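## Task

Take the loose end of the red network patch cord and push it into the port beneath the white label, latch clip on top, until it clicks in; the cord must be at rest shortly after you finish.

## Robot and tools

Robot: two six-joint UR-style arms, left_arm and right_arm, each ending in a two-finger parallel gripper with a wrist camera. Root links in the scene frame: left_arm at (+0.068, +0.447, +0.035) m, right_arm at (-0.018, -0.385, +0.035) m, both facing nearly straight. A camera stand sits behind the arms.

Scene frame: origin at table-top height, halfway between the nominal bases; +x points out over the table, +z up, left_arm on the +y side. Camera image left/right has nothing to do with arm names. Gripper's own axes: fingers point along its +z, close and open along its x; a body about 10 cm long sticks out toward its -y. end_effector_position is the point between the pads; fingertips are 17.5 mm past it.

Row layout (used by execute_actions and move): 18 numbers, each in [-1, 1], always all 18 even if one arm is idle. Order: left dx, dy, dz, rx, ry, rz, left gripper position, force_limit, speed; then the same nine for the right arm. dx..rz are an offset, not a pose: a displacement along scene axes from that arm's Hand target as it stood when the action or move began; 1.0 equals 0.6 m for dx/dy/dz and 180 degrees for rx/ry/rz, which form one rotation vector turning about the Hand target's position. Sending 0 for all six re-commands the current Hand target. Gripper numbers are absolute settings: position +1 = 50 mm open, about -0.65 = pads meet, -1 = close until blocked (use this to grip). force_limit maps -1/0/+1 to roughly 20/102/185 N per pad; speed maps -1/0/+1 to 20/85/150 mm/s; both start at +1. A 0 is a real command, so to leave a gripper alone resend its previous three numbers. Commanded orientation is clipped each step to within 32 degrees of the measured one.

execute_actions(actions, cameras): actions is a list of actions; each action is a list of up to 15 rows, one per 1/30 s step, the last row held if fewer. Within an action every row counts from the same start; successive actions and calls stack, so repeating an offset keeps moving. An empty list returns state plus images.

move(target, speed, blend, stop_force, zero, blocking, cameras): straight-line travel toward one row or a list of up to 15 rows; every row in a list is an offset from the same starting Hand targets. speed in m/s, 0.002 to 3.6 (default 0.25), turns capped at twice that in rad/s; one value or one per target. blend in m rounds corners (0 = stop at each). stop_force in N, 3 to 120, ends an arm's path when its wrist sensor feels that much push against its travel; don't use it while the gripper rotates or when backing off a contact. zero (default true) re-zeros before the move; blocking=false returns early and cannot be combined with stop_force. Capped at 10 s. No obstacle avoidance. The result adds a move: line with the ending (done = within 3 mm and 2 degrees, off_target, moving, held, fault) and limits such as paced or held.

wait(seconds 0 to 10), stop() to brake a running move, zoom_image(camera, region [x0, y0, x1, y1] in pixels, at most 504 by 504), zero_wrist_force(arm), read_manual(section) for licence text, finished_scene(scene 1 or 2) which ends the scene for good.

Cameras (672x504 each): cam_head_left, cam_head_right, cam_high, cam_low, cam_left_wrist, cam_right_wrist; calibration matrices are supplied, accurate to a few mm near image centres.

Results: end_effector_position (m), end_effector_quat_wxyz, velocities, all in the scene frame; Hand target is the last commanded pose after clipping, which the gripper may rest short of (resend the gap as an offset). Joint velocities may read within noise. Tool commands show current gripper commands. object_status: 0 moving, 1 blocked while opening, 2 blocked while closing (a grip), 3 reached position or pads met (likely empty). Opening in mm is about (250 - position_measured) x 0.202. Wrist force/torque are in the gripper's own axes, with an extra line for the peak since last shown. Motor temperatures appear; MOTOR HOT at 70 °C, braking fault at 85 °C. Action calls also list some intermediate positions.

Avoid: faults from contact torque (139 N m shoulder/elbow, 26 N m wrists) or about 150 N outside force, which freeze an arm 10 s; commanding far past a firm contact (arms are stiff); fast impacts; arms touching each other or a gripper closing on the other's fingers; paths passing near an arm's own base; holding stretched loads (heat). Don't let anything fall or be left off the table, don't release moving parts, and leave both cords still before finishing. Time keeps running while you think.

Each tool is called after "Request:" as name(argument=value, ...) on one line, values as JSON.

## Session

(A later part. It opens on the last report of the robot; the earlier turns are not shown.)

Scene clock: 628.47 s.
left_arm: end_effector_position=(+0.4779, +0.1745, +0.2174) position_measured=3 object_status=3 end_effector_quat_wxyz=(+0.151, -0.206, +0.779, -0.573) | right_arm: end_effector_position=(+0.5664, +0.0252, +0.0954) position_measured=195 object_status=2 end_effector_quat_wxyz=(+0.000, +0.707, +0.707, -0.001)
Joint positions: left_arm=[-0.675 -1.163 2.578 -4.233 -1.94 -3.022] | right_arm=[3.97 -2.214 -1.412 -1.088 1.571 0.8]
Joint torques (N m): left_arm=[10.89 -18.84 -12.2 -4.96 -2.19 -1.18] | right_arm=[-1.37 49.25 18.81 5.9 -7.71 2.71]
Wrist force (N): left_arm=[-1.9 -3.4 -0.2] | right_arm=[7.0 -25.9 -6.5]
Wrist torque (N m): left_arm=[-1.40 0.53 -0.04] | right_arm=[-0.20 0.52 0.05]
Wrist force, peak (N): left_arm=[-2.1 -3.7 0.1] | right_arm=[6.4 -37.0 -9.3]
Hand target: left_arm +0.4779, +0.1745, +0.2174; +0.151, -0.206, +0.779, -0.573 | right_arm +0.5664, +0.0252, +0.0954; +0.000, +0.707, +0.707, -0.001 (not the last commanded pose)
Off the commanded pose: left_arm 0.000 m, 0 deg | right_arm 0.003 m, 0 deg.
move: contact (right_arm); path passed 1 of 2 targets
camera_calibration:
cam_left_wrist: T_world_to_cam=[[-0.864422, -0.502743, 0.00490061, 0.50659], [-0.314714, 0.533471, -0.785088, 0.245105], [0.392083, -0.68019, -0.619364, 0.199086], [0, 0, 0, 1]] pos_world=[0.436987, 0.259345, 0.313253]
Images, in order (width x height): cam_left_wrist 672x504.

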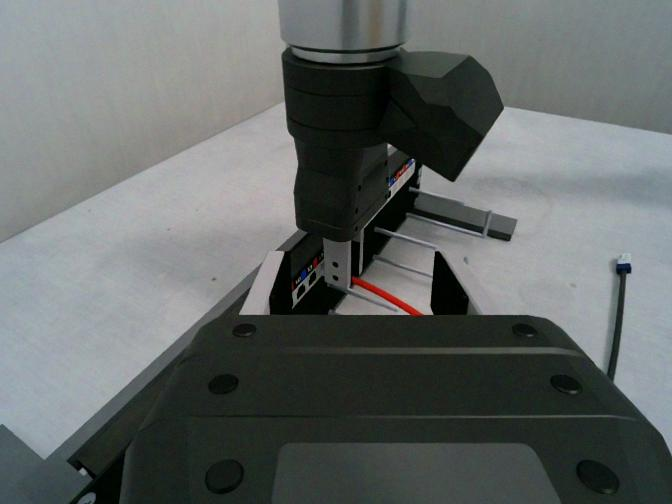

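Request:
move(target=[[0,0,0,0,0,0,1,1,1,0,0.0005,0.00167,0,0,0,-1,-0.5,-1],[0,0,0,0,0,0,1,1,1,0.02,0.0005,0.00167,0,0,0,-1,-0.5,-1]], speed=0.015, stop_force=35, cameras=["cam_left_wrist","cam_right_wrist"])

Request:
zoom_image(camera="cam_left_wrist", region=[294, 232, 358, 296])

Request:
zoom_image(camera="cam_right_wrist", region=[270, 190, 450, 350])

Scene clock: 640.13 s.
left_arm: end_effector_position=(+0.4779, +0.1745, +0.2174) position_measured=3 object_status=3 end_effector_quat_wxyz=(+0.151, -0.206, +0.779, -0.573) | right_arm: end_effector_position=(+0.5784, +0.0255, +0.0964) position_measured=195 object_status=2 end_effector_quat_wxyz=(+0.000, +0.707, +0.707, -0.001)
Joint positions: left_arm=[-0.675 -1.163 2.578 -4.233 -1.94 -3.022] | right_arm=[3.958 -2.235 -1.373 -1.107 1.571 0.788]
Joint torques (N m): left_arm=[10.47 -18.4 -12.34 -4.87 -2.14 -1.06] | right_arm=[-20.91 42.34 39.49 5.25 -1.94 -2.63]
Wrist force (N): left_arm=[-1.8 -3.7 0.0] | right_arm=[-1.0 -27.7 -0.2]
Wrist torque (N m): left_arm=[-1.44 0.51 -0.04] | right_arm=[-0.17 0.33 0.16]
Wrist force, peak (N): left_arm=[-2.2 -4.0 0.1] | right_arm=[2.1 -34.2 -2.6]
Hand target: left_arm +0.4779, +0.1745, +0.2174; +0.151, -0.206, +0.779, -0.573 | right_arm +0.5784, +0.0255, +0.0964; +0.000, +0.707, +0.707, -0.001
Off the commanded pose: left_arm 0.000 m, 0 deg | right_arm 0.000 m, 0 deg.
move: done
camera_calibration:
cam_left_wrist: T_world_to_cam=[[-0.864422, -0.502743, 0.00490061, 0.50659], [-0.314714, 0.533471, -0.785088, 0.245105], [0.392083, -0.68019, -0.619364, 0.199086], [0, 0, 0, 1]] pos_world=[0.436987, 0.259345, 0.313253]
cam_right_wrist: T_world_to_cam=[[0.0125884, 0.999877, 0.00933208, -0.0233794], [0.940594, -0.0150078, 0.339202, -0.561768], [0.339301, 0.00450769, -0.940667, 0.0218374], [0, 0, 0, 1]] pos_world=[0.52128, 0.0148471, 0.211313]
Images, in order (width x height): cam_left_wrist 672x504, cam_right_wrist 672x504.

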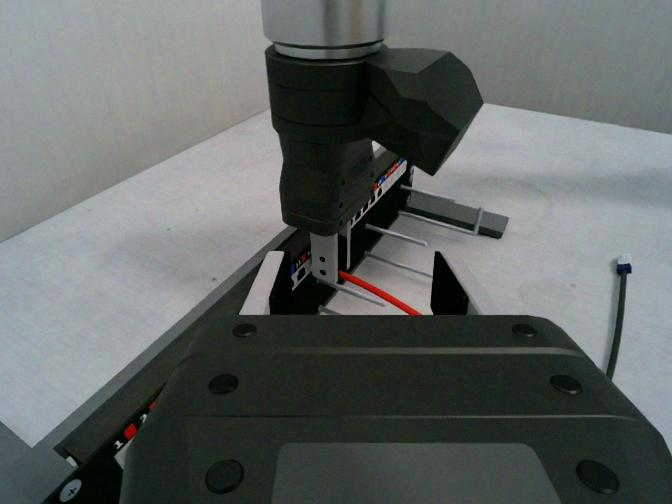

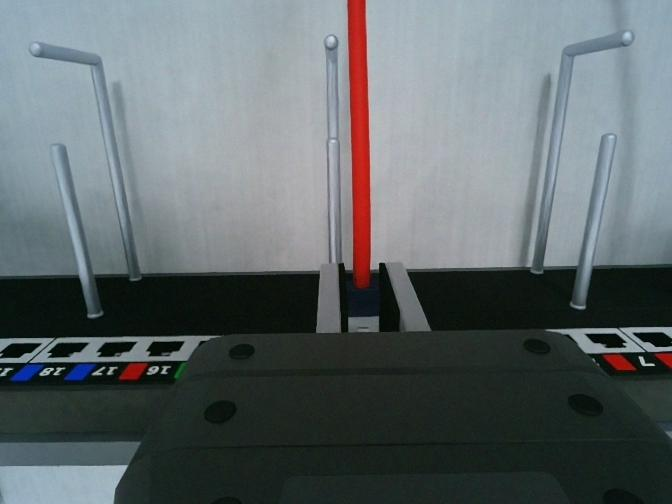

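Scaled by 7.875.

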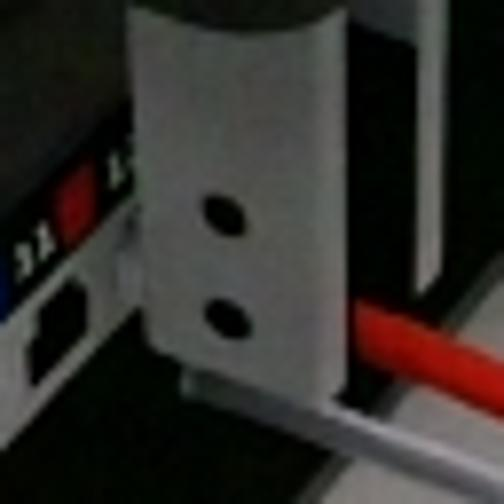

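Scaled by 2.800.

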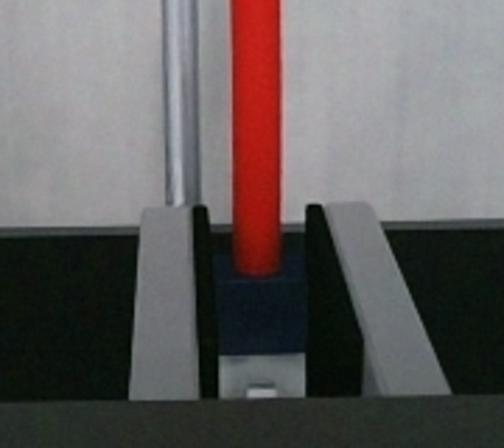

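Request:
move(target=[0.1368,-0.0942,-0.129,0.2126,0.3643,0.2882,0.175,-0.5,-0.5,-0.0005,0,0,0,0,0,-1,-0.5,-1], speed=0.2, cameras=["cam_left_wrist","cam_right_wrist","cam_head_left","cam_head_right","cam_high"])

Scene clock: 711.43 s.
left_arm: end_effector_position=(+0.5486, +0.1259, +0.1508) position_measured=126 object_status=3 end_effector_quat_wxyz=(+0.024, -0.659, +0.746, -0.090) | right_arm: end_effector_position=(+0.5782, +0.0255, +0.0964) position_measured=195 object_status=2 end_effector_quat_wxyz=(+0.000, +0.707, +0.707, -0.001)
Joint positions: left_arm=[-0.851 -1.351 1.96 -2.36 -1.525 -3.857] | right_arm=[3.958 -2.234 -1.374 -1.106 1.571 0.788]
Joint torques (N m): left_arm=[-12.58 -40.43 -14.65 -5.47 1.98 1.07] | right_arm=[5.13 56.13 23.38 7.1 -1.97 2.29]
Wrist force (N): left_arm=[-1.6 -1.9 0.9] | right_arm=[0.1 -19.1 0.9]
Wrist torque (N m): left_arm=[-0.90 0.46 -0.04] | right_arm=[-0.15 0.38 0.15]
Wrist force, peak (N): left_arm=[-0.5 -4.6 3.1] | right_arm=[-1.3 -27.9 -0.2]
Hand target: left_arm +0.5486, +0.1259, +0.1508; +0.024, -0.659, +0.746, -0.090 (not the last commanded pose) | right_arm +0.5782, +0.0255, +0.0964; +0.000, +0.707, +0.707, -0.001
Off the commanded pose: left_arm 0.018 m, 13 deg | right_arm 0.000 m, 0 deg.
move: held (left_arm; a check stopped the path); limits=held
pose unreachable (left arm): on one or more control steps of this call, first in action 0 (counted from 0), this arm could not follow its commanded pose, so it was not sent that pose on those steps. It may still have moved: this result reports where it is.
cause: moving toward the commanded pose would bring a part of the arm too close to another arm (a part of this arm just beyond joint 3 (elbow) and a part of the right arm just beyond its joint 3 (elbow), along the way the arms are being sent, or toward where that arm still pushes).
camera_calibration:
cam_left_wrist: T_world_to_cam=[[-0.121189, -0.98976, 0.0754203, 0.186542], [-0.970823, 0.134022, 0.19885, 0.502802], [-0.206922, -0.0491213, -0.977124, 0.400123], [0, 0, 0, 1]] pos_world=[0.593532, 0.1369, 0.276918]
cam_right_wrist: T_world_to_cam=[[0.0125884, 0.999877, 0.00933208, -0.0233756], [0.940594, -0.0150078, 0.339202, -0.561486], [0.339301, 0.00450769, -0.940667, 0.0219391], [0, 0, 0, 1]] pos_world=[0.52098, 0.0148471, 0.211313]
Images, in order (width x height): cam_head_left 672x504, cam_head_right 672x504, cam_high 672x504, cam_left_wrist 672x504, cam_right_wrist 672x504.

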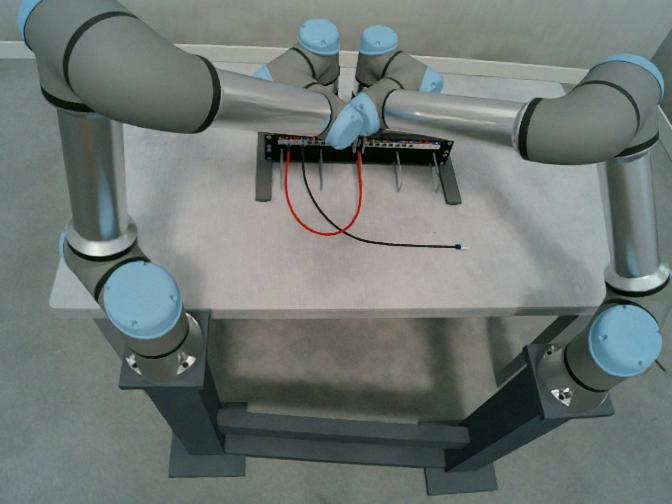

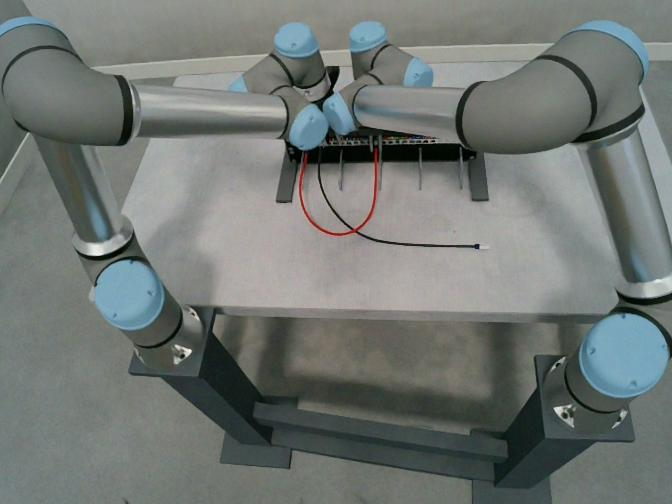

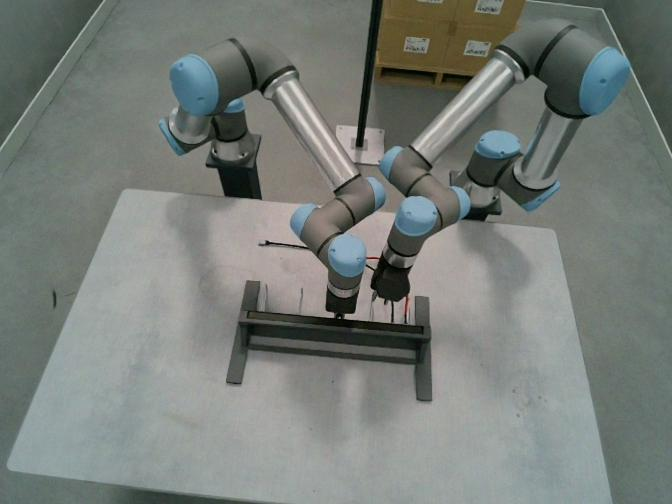

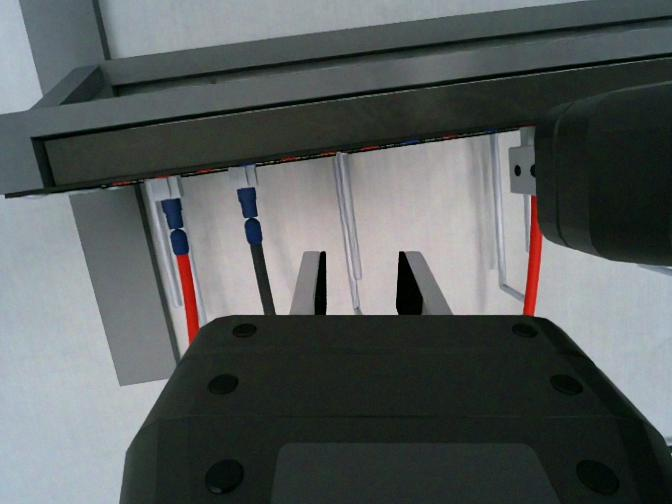

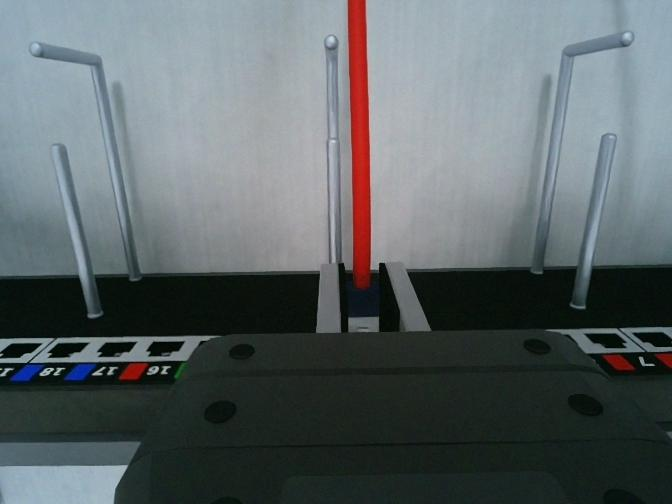

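Request:
move(target=[-0.0127,0.0237,-0.0515,-0.0808,0.0575,0.0297,0.175,-0.5,-0.5,0,0,0,0,0,0,-1,-0.5,-1], speed=0.15, cameras=["cam_left_wrist"])

Request:
zoom_image(camera="cam_left_wrist", region=[220, 100, 540, 340])

Scene clock: 748.13 s.
left_arm: end_effector_position=(+0.5410, +0.1401, +0.1200) position_measured=126 object_status=3 end_effector_quat_wxyz=(+0.123, +0.696, -0.697, +0.123) | right_arm: end_effector_position=(+0.5782, +0.0255, +0.0964) position_measured=195 object_status=2 end_effector_quat_wxyz=(+0.000, +0.707, +0.707, -0.001)
Joint positions: left_arm=[-0.699 -1.293 2.034 -2.54 -1.838 -3.863] | right_arm=[3.958 -2.234 -1.374 -1.106 1.571 0.788]
Joint torques (N m): left_arm=[11.13 -26.49 -12.19 -5.49 -2.5 -1.68] | right_arm=[6.58 55.43 23.11 6 -2.19 2.29]
Wrist force (N): left_arm=[-0.6 -1.3 -0.1] | right_arm=[0.3 -19.3 0.8]
Wrist torque (N m): left_arm=[-0.71 0.15 0.07] | right_arm=[-0.18 0.35 0.15]
Wrist force, peak (N): left_arm=[-1.6 -2.3 1.0] | right_arm=[0.0 -19.5 0.9]
Hand target: left_arm +0.5410, +0.1401, +0.1199; +0.123, +0.696, -0.696, +0.123 | right_arm +0.5782, +0.0255, +0.0964; +0.000, +0.707, +0.707, -0.001
Off the commanded pose: left_arm 0.000 m, 0 deg | right_arm 0.000 m, 0 deg.
move: done
camera_calibration:
cam_left_wrist: T_world_to_cam=[[0.00678258, -0.942846, 0.333158, 0.0953306], [-0.933403, 0.113562, 0.340387, 0.465236], [-0.358767, -0.31328, -0.879285, 0.476541], [0, 0, 0, 1]] pos_world=[0.604573, 0.186339, 0.228895]
Images, in order (width x height): cam_left_wrist 672x504.

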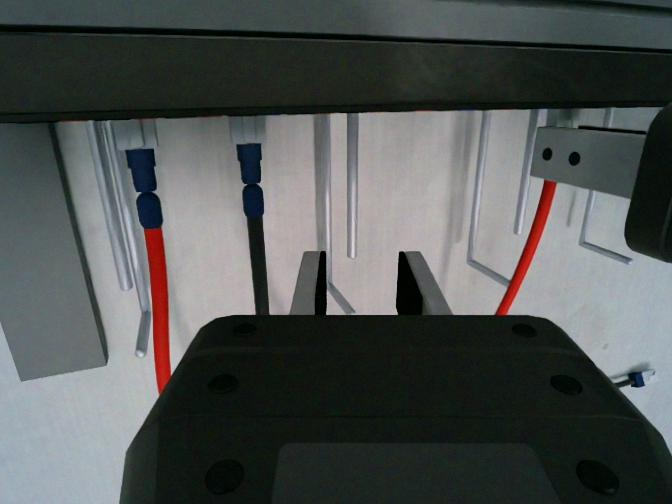

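Scaled by 1.575.

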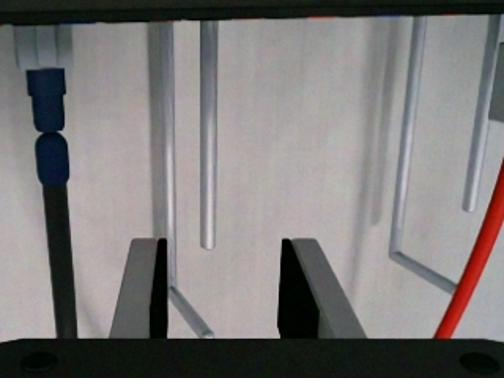

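Request:
move(target=[0.005,-0.0342,-0.094,0,0,0,0.175,-0.5,-0.5,0,0,0,0,0,0,-1,-0.5,-1], speed=0.06, stop_force=10, cameras=["cam_left_wrist"])

Request:
zoom_image(camera="cam_left_wrist", region=[220, 80, 620, 340])

Scene clock: 765.93 s.
left_arm: end_effector_position=(+0.5440, +0.1196, +0.0635) position_measured=126 object_status=3 end_effector_quat_wxyz=(+0.123, +0.696, -0.696, +0.123) | right_arm: end_effector_position=(+0.5782, +0.0255, +0.0964) position_measured=195 object_status=2 end_effector_quat_wxyz=(+0.000, +0.707, +0.707, -0.001)
Joint positions: left_arm=[-0.726 -1.161 2.045 -2.689 -1.832 -3.89] | right_arm=[3.958 -2.234 -1.374 -1.106 1.571 0.788]
Joint torques (N m): left_arm=[-12.92 -30.04 -23.37 -5.43 1.21 -1.55] | right_arm=[5.39 56.25 23.9 5.34 -2.08 2.37]
Wrist force (N): left_arm=[-0.9 -1.3 0.4] | right_arm=[0.2 -19.0 1.1]
Wrist torque (N m): left_arm=[-0.70 0.21 0.07] | right_arm=[-0.14 0.37 0.15]
Wrist force, peak (N): left_arm=[-1.2 -1.8 0.2] | right_arm=[0.2 -19.5 0.9]
Hand target: left_arm +0.5440, +0.1196, +0.0635; +0.123, +0.696, -0.696, +0.123 | right_arm +0.5782, +0.0255, +0.0964; +0.000, +0.707, +0.707, -0.001
Off the commanded pose: left_arm 0.000 m, 0 deg | right_arm 0.000 m, 0 deg.
move: done
camera_calibration:
cam_left_wrist: T_world_to_cam=[[0.00696892, -0.942745, 0.333443, 0.0946268], [-0.933357, 0.11354, 0.34052, 0.489549], [-0.358883, -0.313594, -0.879126, 0.421611], [0, 0, 0, 1]] pos_world=[0.607573, 0.16584, 0.172395]
Images, in order (width x height): cam_left_wrist 672x504.

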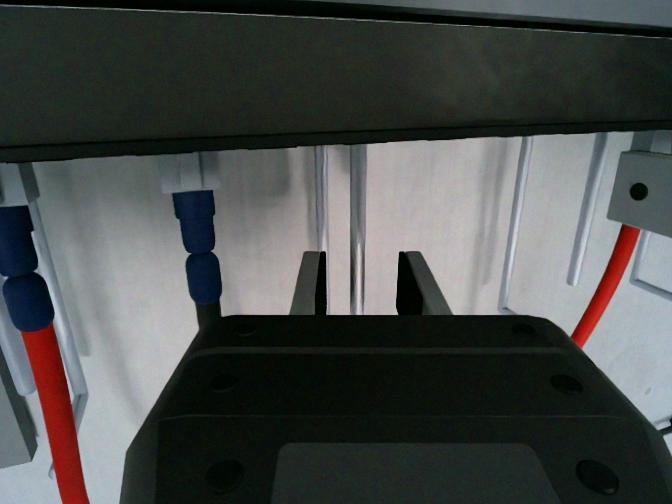

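Scaled by 1.260.

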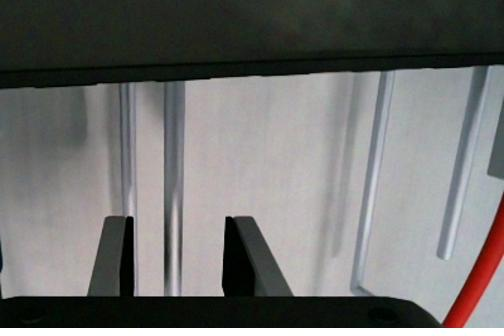

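Request:
execute_actions(actions=[[[0,0,0,0,0,0,-1,-0.4,-1,0,0,0,0,0,0,-1,-0.5,-1]],[[0,0,0,0,0,0,-1,-0.4,-1,0,0,0,0,0,0,-1,-0.5,-1]]], cameras=["cam_left_wrist"])

Scene clock: 772.20 s.
left_arm: end_effector_position=(+0.5439, +0.1196, +0.0634) position_measured=233 object_status=2 end_effector_quat_wxyz=(+0.123, +0.696, -0.696, +0.123) | right_arm: end_effector_position=(+0.5782, +0.0255, +0.0964) position_measured=195 object_status=2 end_effector_quat_wxyz=(+0.000, +0.707, +0.707, -0.001)
Joint positions: left_arm=[-0.726 -1.161 2.045 -2.689 -1.832 -3.89] | right_arm=[3.958 -2.234 -1.374 -1.106 1.571 0.788]
Joint torques (N m): left_arm=[-12.9 -49.16 -23.88 -6.79 -9.62 -1.41] | right_arm=[6.89 54.07 25.92 4.79 -2.01 2.03]
Wrist force (N): left_arm=[-26.2 -15.2 8.9] | right_arm=[-13.3 -13.2 -1.5]
Wrist torque (N m): left_arm=[-1.15 -0.05 -0.02] | right_arm=[-0.17 0.22 0.28]
Wrist force, peak (N): left_arm=[-26.2 -15.2 8.9] | right_arm=[0.0 -19.5 0.7]
Hand target: left_arm +0.5440, +0.1196, +0.0635; +0.123, +0.696, -0.696, +0.123 | right_arm +0.5782, +0.0255, +0.0964; +0.000, +0.707, +0.707, -0.001
Off the commanded pose: left_arm 0.000 m, 0 deg | right_arm 0.000 m, 0 deg.
Step readings (end_effector_position of left_arm | right_arm):
0: (+0.5440, +0.1196, +0.0635) | (+0.5782, +0.0255, +0.0964)
1: (+0.5440, +0.1196, +0.0635) | (+0.5782, +0.0255, +0.0964)
2: (+0.5440, +0.1196, +0.0635) | (+0.5782, +0.0255, +0.0964)
4: (+0.5440, +0.1196, +0.0635) | (+0.5782, +0.0255, +0.0964)
8: (+0.5440, +0.1196, +0.0635) | (+0.5782, +0.0255, +0.0964)
15: (+0.5440, +0.1196, +0.0635) | (+0.5782, +0.0255, +0.0964)
16: (+0.5440, +0.1196, +0.0635) | (+0.5782, +0.0255, +0.0964)
17: (+0.5440, +0.1196, +0.0635) | (+0.5782, +0.0255, +0.0964)
19: (+0.5440, +0.1196, +0.0635) | (+0.5782, +0.0255, +0.0964)
23: (+0.5440, +0.1196, +0.0635) | (+0.5782, +0.0255, +0.0964)
30: (+0.5440, +0.1197, +0.0634) | (+0.5782, +0.0255, +0.0964)
camera_calibration:
cam_left_wrist: T_world_to_cam=[[0.00692154, -0.942818, 0.333236, 0.0947366], [-0.933327, 0.113533, 0.340604, 0.489552], [-0.358961, -0.313375, -0.879172, 0.421541], [0, 0, 0, 1]] pos_world=[0.607573, 0.16584, 0.172294]
Images, in order (width x height): cam_left_wrist 672x504.

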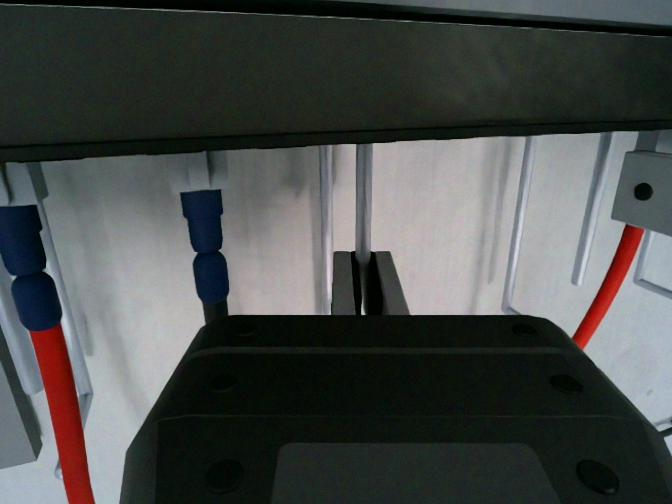

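Request:
move(target=[0,0.0009,-0.0003,0,0,0,-1,-0.4,-1,0,0,0,0,0,0,-1,-0.5,-1], speed=0.01)

Scene clock: 779.70 s.
left_arm: end_effector_position=(+0.5439, +0.1201, +0.0634) position_measured=233 object_status=2 end_effector_quat_wxyz=(+0.123, +0.696, -0.697, +0.123) | right_arm: end_effector_position=(+0.5782, +0.0255, +0.0964) position_measured=195 object_status=2 end_effector_quat_wxyz=(+0.000, +0.707, +0.707, -0.001)
Joint positions: left_arm=[-0.725 -1.161 2.045 -2.69 -1.832 -3.889] | right_arm=[3.958 -2.234 -1.374 -1.106 1.571 0.788]
Joint torques (N m): left_arm=[6.63 -56.01 -13.72 -6.88 -7 1.28] | right_arm=[6.29 43.37 32.3 8 -2.03 -0.41]
Wrist force (N): left_arm=[-10.4 -19.4 20.1] | right_arm=[-11.5 -13.1 -1.9]
Wrist torque (N m): left_arm=[-1.25 0.13 -0.13] | right_arm=[-0.18 0.26 0.24]
Wrist force, peak (N): left_arm=[-24.6 -16.6 12.8] | right_arm=[-14.2 -14.3 -2.0]
Hand target: left_arm +0.5440, +0.1202, +0.0633; +0.123, +0.696, -0.696, +0.123 | right_arm +0.5782, +0.0255, +0.0964; +0.000, +0.707, +0.707, -0.001
Off the commanded pose: left_arm 0.000 m, 0 deg | right_arm 0.000 m, 0 deg.
move: done

Request:
move(target=[[0,0,0,0,0,0,-1,-0.4,-1,0,-0.0005,0,0,0,0,-1,-0.5,-1],[0,0,0,0,0,0,-1,-0.4,-1,0.005,-0.0005,0,0,0,0,-1,-0.5,-1]], speed=0.01, stop_force=55, cameras=["cam_left_wrist","cam_right_wrist"])

Request:
zoom_image(camera="cam_right_wrist", region=[270, 190, 450, 350])

Request:
zoom_image(camera="cam_left_wrist", region=[580, 100, 672, 260])

Scene clock: 794.13 s.
left_arm: end_effector_position=(+0.5440, +0.1202, +0.0633) position_measured=233 object_status=2 end_effector_quat_wxyz=(+0.123, +0.696, -0.696, +0.123) | right_arm: end_effector_position=(+0.5808, +0.0252, +0.0964) position_measured=195 object_status=2 end_effector_quat_wxyz=(+0.000, +0.707, +0.707, -0.001)
Joint positions: left_arm=[-0.725 -1.161 2.046 -2.69 -1.832 -3.889] | right_arm=[3.955 -2.239 -1.366 -1.11 1.571 0.785]
Joint torques (N m): left_arm=[-25 -49.84 -13.7 1.54 -12.66 1.23] | right_arm=[-10.06 48.47 33.43 14.99 -10.82 0.65]
Wrist force (N): left_arm=[-10.4 -51.2 20.7] | right_arm=[-10.7 -69.1 -15.3]
Wrist torque (N m): left_arm=[-1.26 0.15 -0.16] | right_arm=[-0.09 0.26 0.24]
Wrist force, peak (N): left_arm=[-10.6 -51.6 20.8] | right_arm=[-11.6 -70.2 -15.7]
Hand target: left_arm +0.5440, +0.1202, +0.0633; +0.123, +0.696, -0.696, +0.123 | right_arm +0.5808, +0.0252, +0.0964; +0.000, +0.707, +0.707, -0.001
Off the commanded pose: left_arm 0.000 m, 0 deg | right_arm 0.000 m, 0 deg.
move: contact (right_arm); path passed 1 of 2 targets
camera_calibration:
cam_left_wrist: T_world_to_cam=[[0.00705705, -0.942755, 0.333411, 0.0952122], [-0.933356, 0.113451, 0.340551, 0.489652], [-0.358882, -0.313595, -0.879126, 0.421659], [0, 0, 0, 1]] pos_world=[0.607674, 0.16644, 0.172195]
cam_right_wrist: T_world_to_cam=[[0.0124639, 0.999878, 0.00938933, -0.0230572], [0.940703, -0.0149088, 0.338904, -0.564025], [0.339003, 0.00460849, -0.940774, 0.0212001], [0, 0, 0, 1]] pos_world=[0.52368, 0.0145478, 0.211311]
Images, in order (width x height): cam_left_wrist 672x504, cam_right_wrist 672x504.

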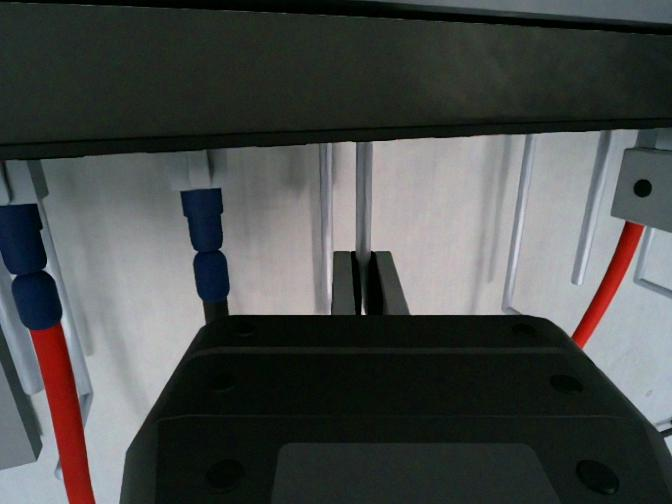

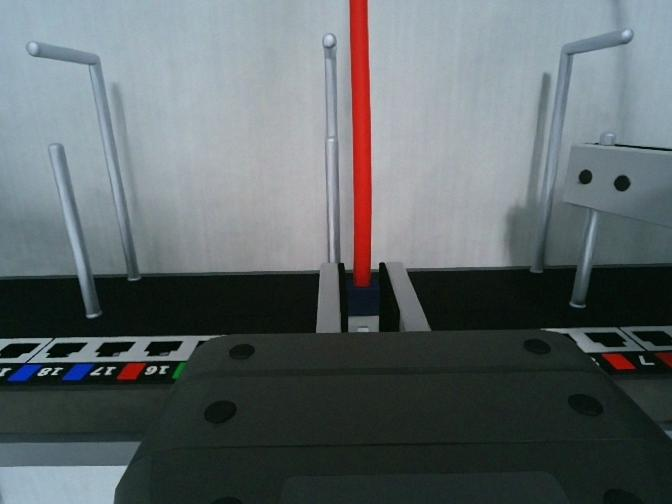

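Scaled by 2.800.

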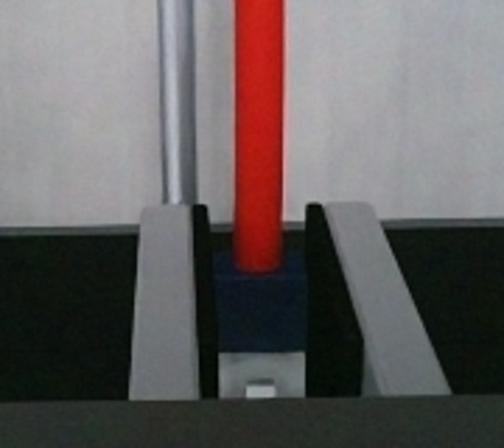

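Scaled by 3.150.

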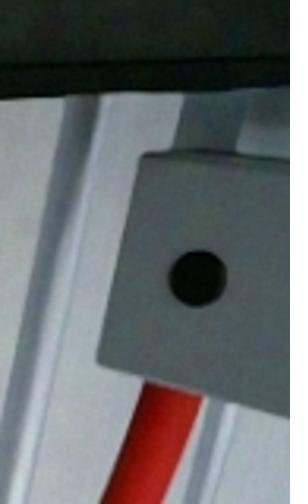

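Request:
move(target=[0,0,0,0,0,0,-1,-0.4,-1,0,0,0,0,0,0,-0.97,0.2,-1], speed=0.01)

Request:
move(target=[0,0,0,0,0,0,-1,-0.4,-1,-0.0067,0,0,0,0,0,-0.97,0.2,-1], speed=0.01, cameras=["cam_left_wrist","cam_right_wrist"])

Request:
zoom_image(camera="cam_right_wrist", region=[270, 190, 450, 350])

Scene clock: 814.00 s.
left_arm: end_effector_position=(+0.5440, +0.1202, +0.0633) position_measured=233 object_status=2 end_effector_quat_wxyz=(+0.123, +0.696, -0.696, +0.123) | right_arm: end_effector_position=(+0.5808, +0.0252, +0.0964) position_measured=202 object_status=2 end_effector_quat_wxyz=(+0.000, +0.707, +0.707, -0.001)
Joint positions: left_arm=[-0.725 -1.161 2.046 -2.69 -1.832 -3.889] | right_arm=[3.955 -2.239 -1.366 -1.11 1.571 0.785]
Joint torques (N m): left_arm=[-29.17 -45.38 -13.49 1.41 -11.95 1.12] | right_arm=[-4.97 49.23 34.39 15.05 -10.87 1.73]
Wrist force (N): left_arm=[-12.0 -51.2 20.3] | right_arm=[-13.1 -68.8 -15.7]
Wrist torque (N m): left_arm=[-1.26 0.14 -0.16] | right_arm=[-0.11 0.25 0.28]
Wrist force, peak (N): left_arm=[-12.2 -51.4 20.2] | right_arm=[-13.1 -68.8 -15.7]
Hand target: left_arm +0.5440, +0.1202, +0.0633; +0.123, +0.696, -0.696, +0.123 | right_arm +0.5808, +0.0252, +0.0964; +0.000, +0.707, +0.707, -0.001
Off the commanded pose: left_arm 0.000 m, 0 deg | right_arm 0.000 m, 0 deg.
move: done

Scene clock: 814.80 s.
left_arm: end_effector_position=(+0.5438, +0.1201, +0.0633) position_measured=233 object_status=2 end_effector_quat_wxyz=(+0.123, +0.696, -0.697, +0.123) | right_arm: end_effector_position=(+0.5770, +0.0252, +0.0964) position_measured=202 object_status=2 end_effector_quat_wxyz=(+0.000, +0.707, +0.707, -0.001)
Joint positions: left_arm=[-0.725 -1.161 2.046 -2.69 -1.832 -3.889] | right_arm=[3.959 -2.232 -1.378 -1.105 1.57 0.789]
Joint torques (N m): left_arm=[-2.3 -44.15 -21.74 -8.4 0.73 1.05] | right_arm=[16.62 54.55 12.27 2.29 4.29 2.21]
Wrist force (N): left_arm=[-6.1 4.9 15.0] | right_arm=[0.6 10.9 3.2]
Wrist torque (N m): left_arm=[-0.49 0.20 -0.25] | right_arm=[-0.19 0.34 -0.05]
Wrist force, peak (N): left_arm=[-12.0 -50.9 20.3] | right_arm=[-13.0 -68.6 -15.5]
Hand target: left_arm +0.5440, +0.1202, +0.0633; +0.123, +0.696, -0.696, +0.123 | right_arm +0.5768, +0.0252, +0.0964; +0.000, +0.707, +0.707, -0.001
Off the commanded pose: left_arm 0.000 m, 0 deg | right_arm 0.000 m, 0 deg.
move: done
camera_calibration:
cam_left_wrist: T_world_to_cam=[[0.00682156, -0.942761, 0.333399, 0.0952644], [-0.933253, 0.113746, 0.340737, 0.489426], [-0.359156, -0.31347, -0.879058, 0.421725], [0, 0, 0, 1]] pos_world=[0.607573, 0.166339, 0.172194]
cam_right_wrist: T_world_to_cam=[[0.0124946, 0.999879, 0.00929909, -0.0230062], [0.940595, -0.0149084, 0.339203, -0.560398], [0.3393, 0.00450849, -0.940667, 0.022442], [0, 0, 0, 1]] pos_world=[0.51978, 0.0145475, 0.211413]
Images, in order (width x height): cam_left_wrist 672x504, cam_right_wrist 672x504.

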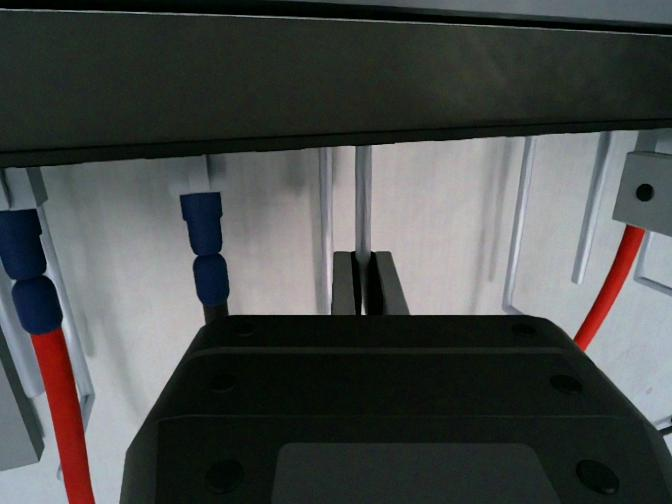

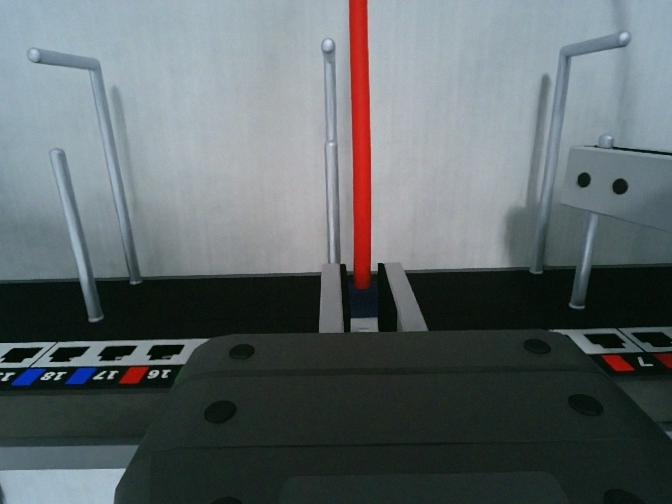

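Scaled by 2.800.

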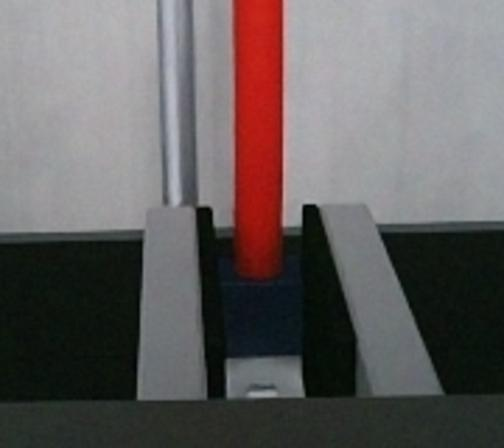

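Request:
move(target=[0,0,0,0,0,0,-1,-0.4,-1,-0.005,0,0,0,0,0,-0.97,0.2,-1], speed=0.006, stop_force=20, cameras=["cam_left_wrist","cam_right_wrist"])

Request:
zoom_image(camera="cam_right_wrist", region=[270, 190, 450, 350])

Request:
zoom_image(camera="cam_left_wrist", region=[580, 100, 672, 260])

Scene clock: 832.97 s.
left_arm: end_effector_position=(+0.5440, +0.1202, +0.0633) position_measured=233 object_status=2 end_effector_quat_wxyz=(+0.123, +0.696, -0.696, +0.123) | right_arm: end_effector_position=(+0.5757, +0.0252, +0.0964) position_measured=202 object_status=2 end_effector_quat_wxyz=(+0.000, +0.707, +0.707, -0.001)
Joint positions: left_arm=[-0.725 -1.161 2.046 -2.69 -1.832 -3.889] | right_arm=[3.96 -2.23 -1.382 -1.103 1.571 0.79]
Joint torques (N m): left_arm=[14.74 -40.65 -30.24 -9.09 1.25 0.9] | right_arm=[0.39 38.34 20.89 -3.22 5.48 -2.38]
Wrist force (N): left_arm=[-8.0 25.2 9.3] | right_arm=[-1.7 31.4 0.7]
Wrist torque (N m): left_arm=[-0.06 0.19 -0.23] | right_arm=[-0.25 0.30 -0.02]
Wrist force, peak (N): left_arm=[-7.8 27.1 8.8] | right_arm=[-1.0 37.5 2.3]
Hand target: left_arm +0.5440, +0.1202, +0.0633; +0.123, +0.696, -0.696, +0.123 | right_arm +0.5757, +0.0252, +0.0964; +0.000, +0.707, +0.707, -0.001 (not the last commanded pose)
Off the commanded pose: left_arm 0.000 m, 0 deg | right_arm 0.002 m, 0 deg.
move: contact (right_arm)
camera_calibration:
cam_left_wrist: T_world_to_cam=[[0.00696892, -0.942745, 0.333443, 0.0951648], [-0.933357, 0.11354, 0.34052, 0.489561], [-0.358883, -0.313594, -0.879126, 0.421592], [0, 0, 0, 1]] pos_world=[0.607573, 0.16634, 0.172195]
cam_right_wrist: T_world_to_cam=[[0.0125234, 0.999876, 0.00951973, -0.0230527], [0.940627, -0.01501, 0.339111, -0.559264], [0.339212, 0.00470768, -0.940698, 0.0228979], [0, 0, 0, 1]] pos_world=[0.51858, 0.0145476, 0.211412]
Images, in order (width x height): cam_left_wrist 672x504, cam_right_wrist 672x504.

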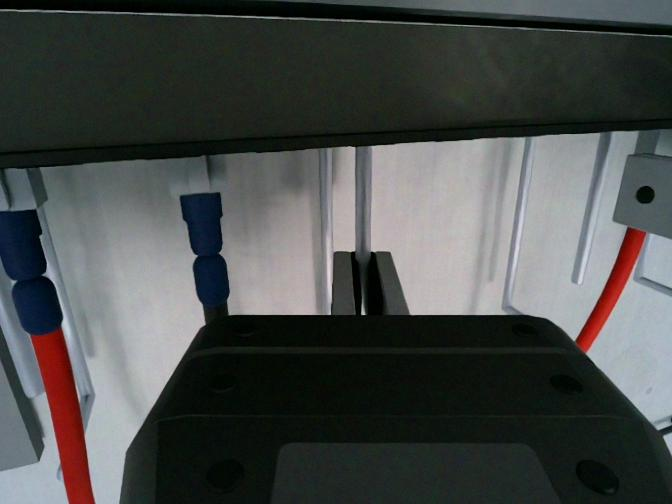

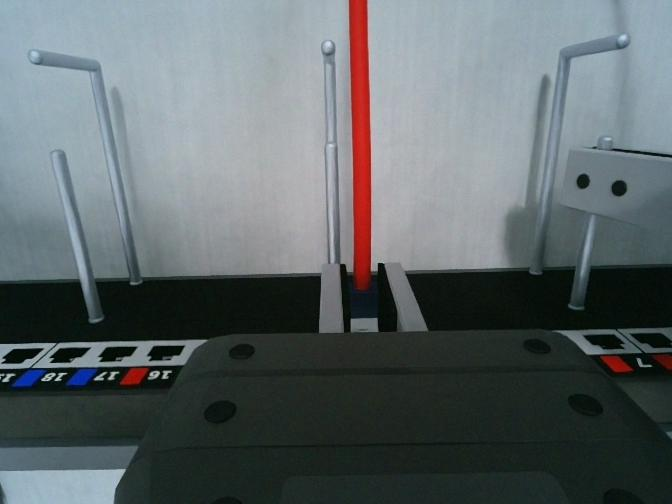

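Scaled by 2.800.

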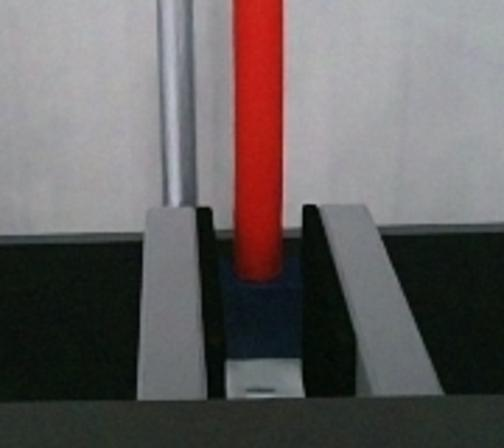

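Scaled by 3.150.

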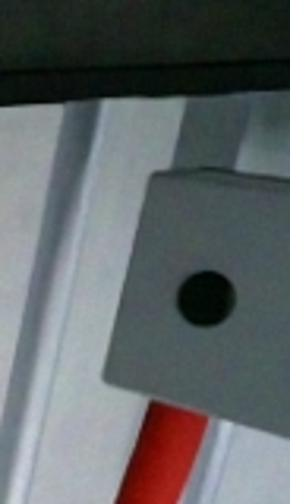

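Request:
move(target=[0,0,0,0,0,0,-1,-0.4,-1,0.0022,0,0,0,0,0,-0.97,0.2,-1], speed=0.01)

Request:
execute_actions(actions=[[[0,0,0,0,0,0,-1,-0.4,-1,0,0,0,0,0,0,0.0,0,-1]]])

Request:
move(target=[0,0,0,0,0,0,-1,-0.4,-1,-0.02,0,0.12,0,0,0,0.0,0,-1], speed=0.08, cameras=["cam_left_wrist","cam_right_wrist"])

Request:
zoom_image(camera="cam_left_wrist", region=[520, 80, 672, 260])

Request:
zoom_image(camera="cam_right_wrist", region=[270, 190, 450, 350])

Scene clock: 843.13 s.
left_arm: end_effector_position=(+0.5440, +0.1202, +0.0633) position_measured=233 object_status=2 end_effector_quat_wxyz=(+0.123, +0.696, -0.696, +0.123) | right_arm: end_effector_position=(+0.5768, +0.0253, +0.0964) position_measured=202 object_status=2 end_effector_quat_wxyz=(+0.000, +0.707, +0.707, -0.001)
Joint positions: left_arm=[-0.725 -1.161 2.046 -2.69 -1.832 -3.889] | right_arm=[3.959 -2.232 -1.378 -1.104 1.571 0.789]
Joint torques (N m): left_arm=[13.73 -41.3 -29.57 -9.54 1.44 0.81] | right_arm=[-9.19 36.84 32.2 2.02 2.44 -2.66]
Wrist force (N): left_arm=[-6.5 18.1 9.6] | right_arm=[-5.3 -4.1 -3.0]
Wrist torque (N m): left_arm=[-0.08 0.12 -0.26] | right_arm=[-0.24 0.30 0.22]
Wrist force, peak (N): left_arm=[-7.9 25.4 9.3] | right_arm=[-1.7 31.7 0.5]
Hand target: left_arm +0.5440, +0.1202, +0.0633; +0.123, +0.696, -0.696, +0.123 | right_arm +0.5770, +0.0252, +0.0964; +0.000, +0.707, +0.707, -0.001
Off the commanded pose: left_arm 0.000 m, 0 deg | right_arm 0.000 m, 0 deg.
move: done

Scene clock: 843.90 s.
left_arm: end_effector_position=(+0.5440, +0.1202, +0.0633) position_measured=233 object_status=2 end_effector_quat_wxyz=(+0.123, +0.696, -0.696, +0.123) | right_arm: end_effector_position=(+0.5770, +0.0252, +0.0964) position_measured=152 object_status=3 end_effector_quat_wxyz=(+0.000, +0.707, +0.707, -0.001)
Joint positions: left_arm=[-0.725 -1.161 2.046 -2.69 -1.832 -3.889] | right_arm=[3.959 -2.232 -1.378 -1.104 1.571 0.789]
Joint torques (N m): left_arm=[12.85 -41.1 -29.69 -7.92 1.26 0.49] | right_arm=[-10.81 44.56 31.14 2.65 -2.79 -2.71]
Wrist force (N): left_arm=[-6.1 9.1 14.2] | right_arm=[0.0 1.9 -0.5]
Wrist torque (N m): left_arm=[-0.37 0.19 -0.23] | right_arm=[0.31 0.06 0.20]
Wrist force, peak (N): left_arm=[-7.0 18.0 9.8] | right_arm=[-5.4 -5.0 -3.1]
Hand target: left_arm +0.5440, +0.1202, +0.0633; +0.123, +0.696, -0.696, +0.123 | right_arm +0.5770, +0.0252, +0.0964; +0.000, +0.707, +0.707, -0.001
Off the commanded pose: left_arm 0.000 m, 0 deg | right_arm 0.000 m, 0 deg.
Step readings (end_effector_position of left_arm | right_arm):
0: (+0.5440, +0.1202, +0.0633) | (+0.5768, +0.0253, +0.0964)
1: (+0.5440, +0.1202, +0.0633) | (+0.5769, +0.0253, +0.0964)
2: (+0.5440, +0.1202, +0.0633) | (+0.5769, +0.0253, +0.0964)
4: (+0.5440, +0.1202, +0.0633) | (+0.5769, +0.0253, +0.0964)
8: (+0.5440, +0.1202, +0.0633) | (+0.5770, +0.0253, +0.0964)
15: (+0.5440, +0.1202, +0.0633) | (+0.5770, +0.0253, +0.0964)

Scene clock: 845.37 s.
left_arm: end_effector_position=(+0.5440, +0.1202, +0.0633) position_measured=233 object_status=2 end_effector_quat_wxyz=(+0.123, +0.696, -0.696, +0.123) | right_arm: end_effector_position=(+0.5650, +0.0252, +0.1683) position_measured=152 object_status=3 end_effector_quat_wxyz=(+0.000, +0.707, +0.707, -0.001)
Joint positions: left_arm=[-0.725 -1.161 2.046 -2.69 -1.832 -3.889] | right_arm=[3.971 -2.142 -1.329 -1.243 1.571 0.801]
Joint torques (N m): left_arm=[13.94 -40.87 -29.68 -6.18 1.37 0.66] | right_arm=[14.04 52.79 32.76 0.74 -1.75 2.13]
Wrist force (N): left_arm=[-6.2 9.1 14.3] | right_arm=[-0.2 1.9 -0.6]
Wrist torque (N m): left_arm=[-0.36 0.19 -0.24] | right_arm=[0.32 0.09 0.04]
Wrist force, peak (N): left_arm=[-6.3 9.2 14.3] | right_arm=[-0.2 2.2 -0.8]
Hand target: left_arm +0.5440, +0.1202, +0.0633; +0.123, +0.696, -0.696, +0.123 | right_arm +0.5650, +0.0252, +0.1684; +0.000, +0.707, +0.707, -0.001
Off the commanded pose: left_arm 0.000 m, 0 deg | right_arm 0.000 m, 0 deg.
move: done
camera_calibration:
cam_left_wrist: T_world_to_cam=[[0.00696892, -0.942745, 0.333443, 0.0951648], [-0.933357, 0.11354, 0.34052, 0.489561], [-0.358883, -0.313594, -0.879126, 0.421592], [0, 0, 0, 1]] pos_world=[0.607573, 0.16634, 0.172195]
cam_right_wrist: T_world_to_cam=[[0.0125234, 0.999876, 0.00951973, -0.0236032], [0.940627, -0.01501, 0.339111, -0.573582], [0.339212, 0.00470768, -0.940698, 0.0941637], [0, 0, 0, 1]] pos_world=[0.50788, 0.0145476, 0.283312]
Images, in order (width x height): cam_left_wrist 672x504, cam_right_wrist 672x504.

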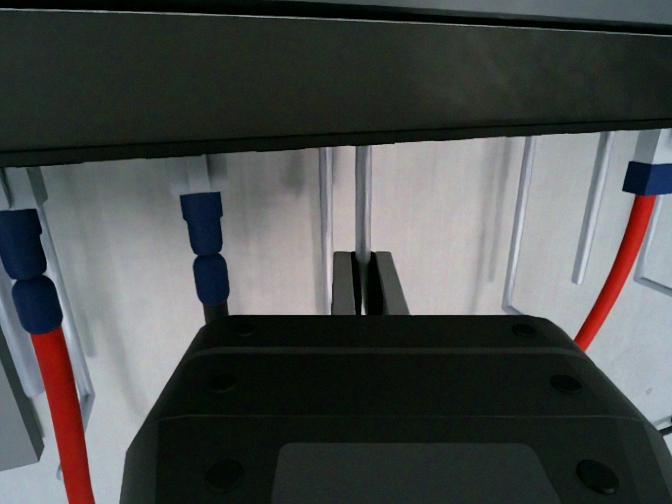

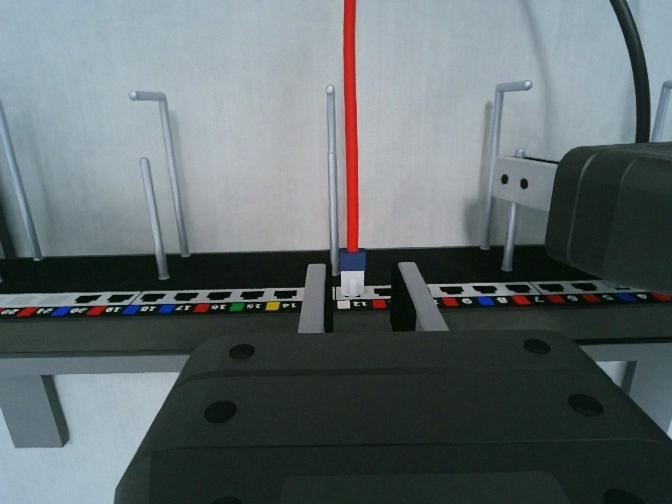

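Scaled by 2.800.

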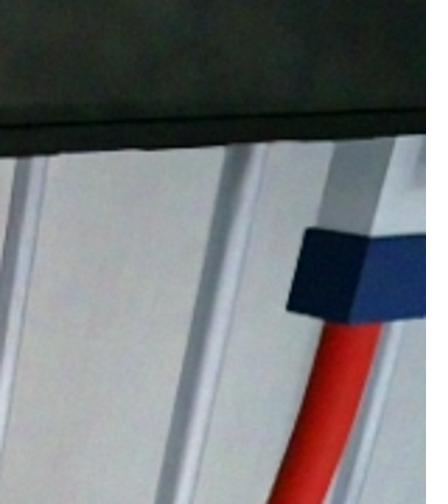

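Scaled by 2.800.

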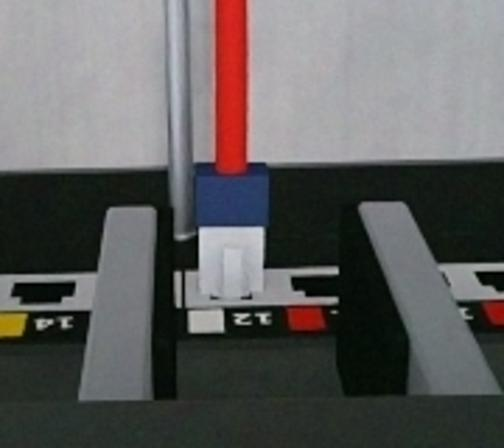

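Request:
zoom_image(camera="cam_right_wrist", region=[325, 240, 385, 305])

Scaled by 7.754.

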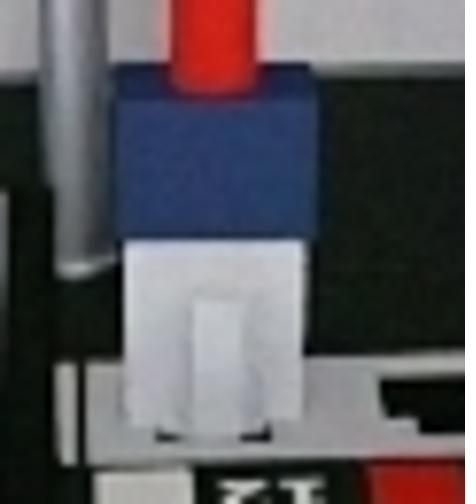

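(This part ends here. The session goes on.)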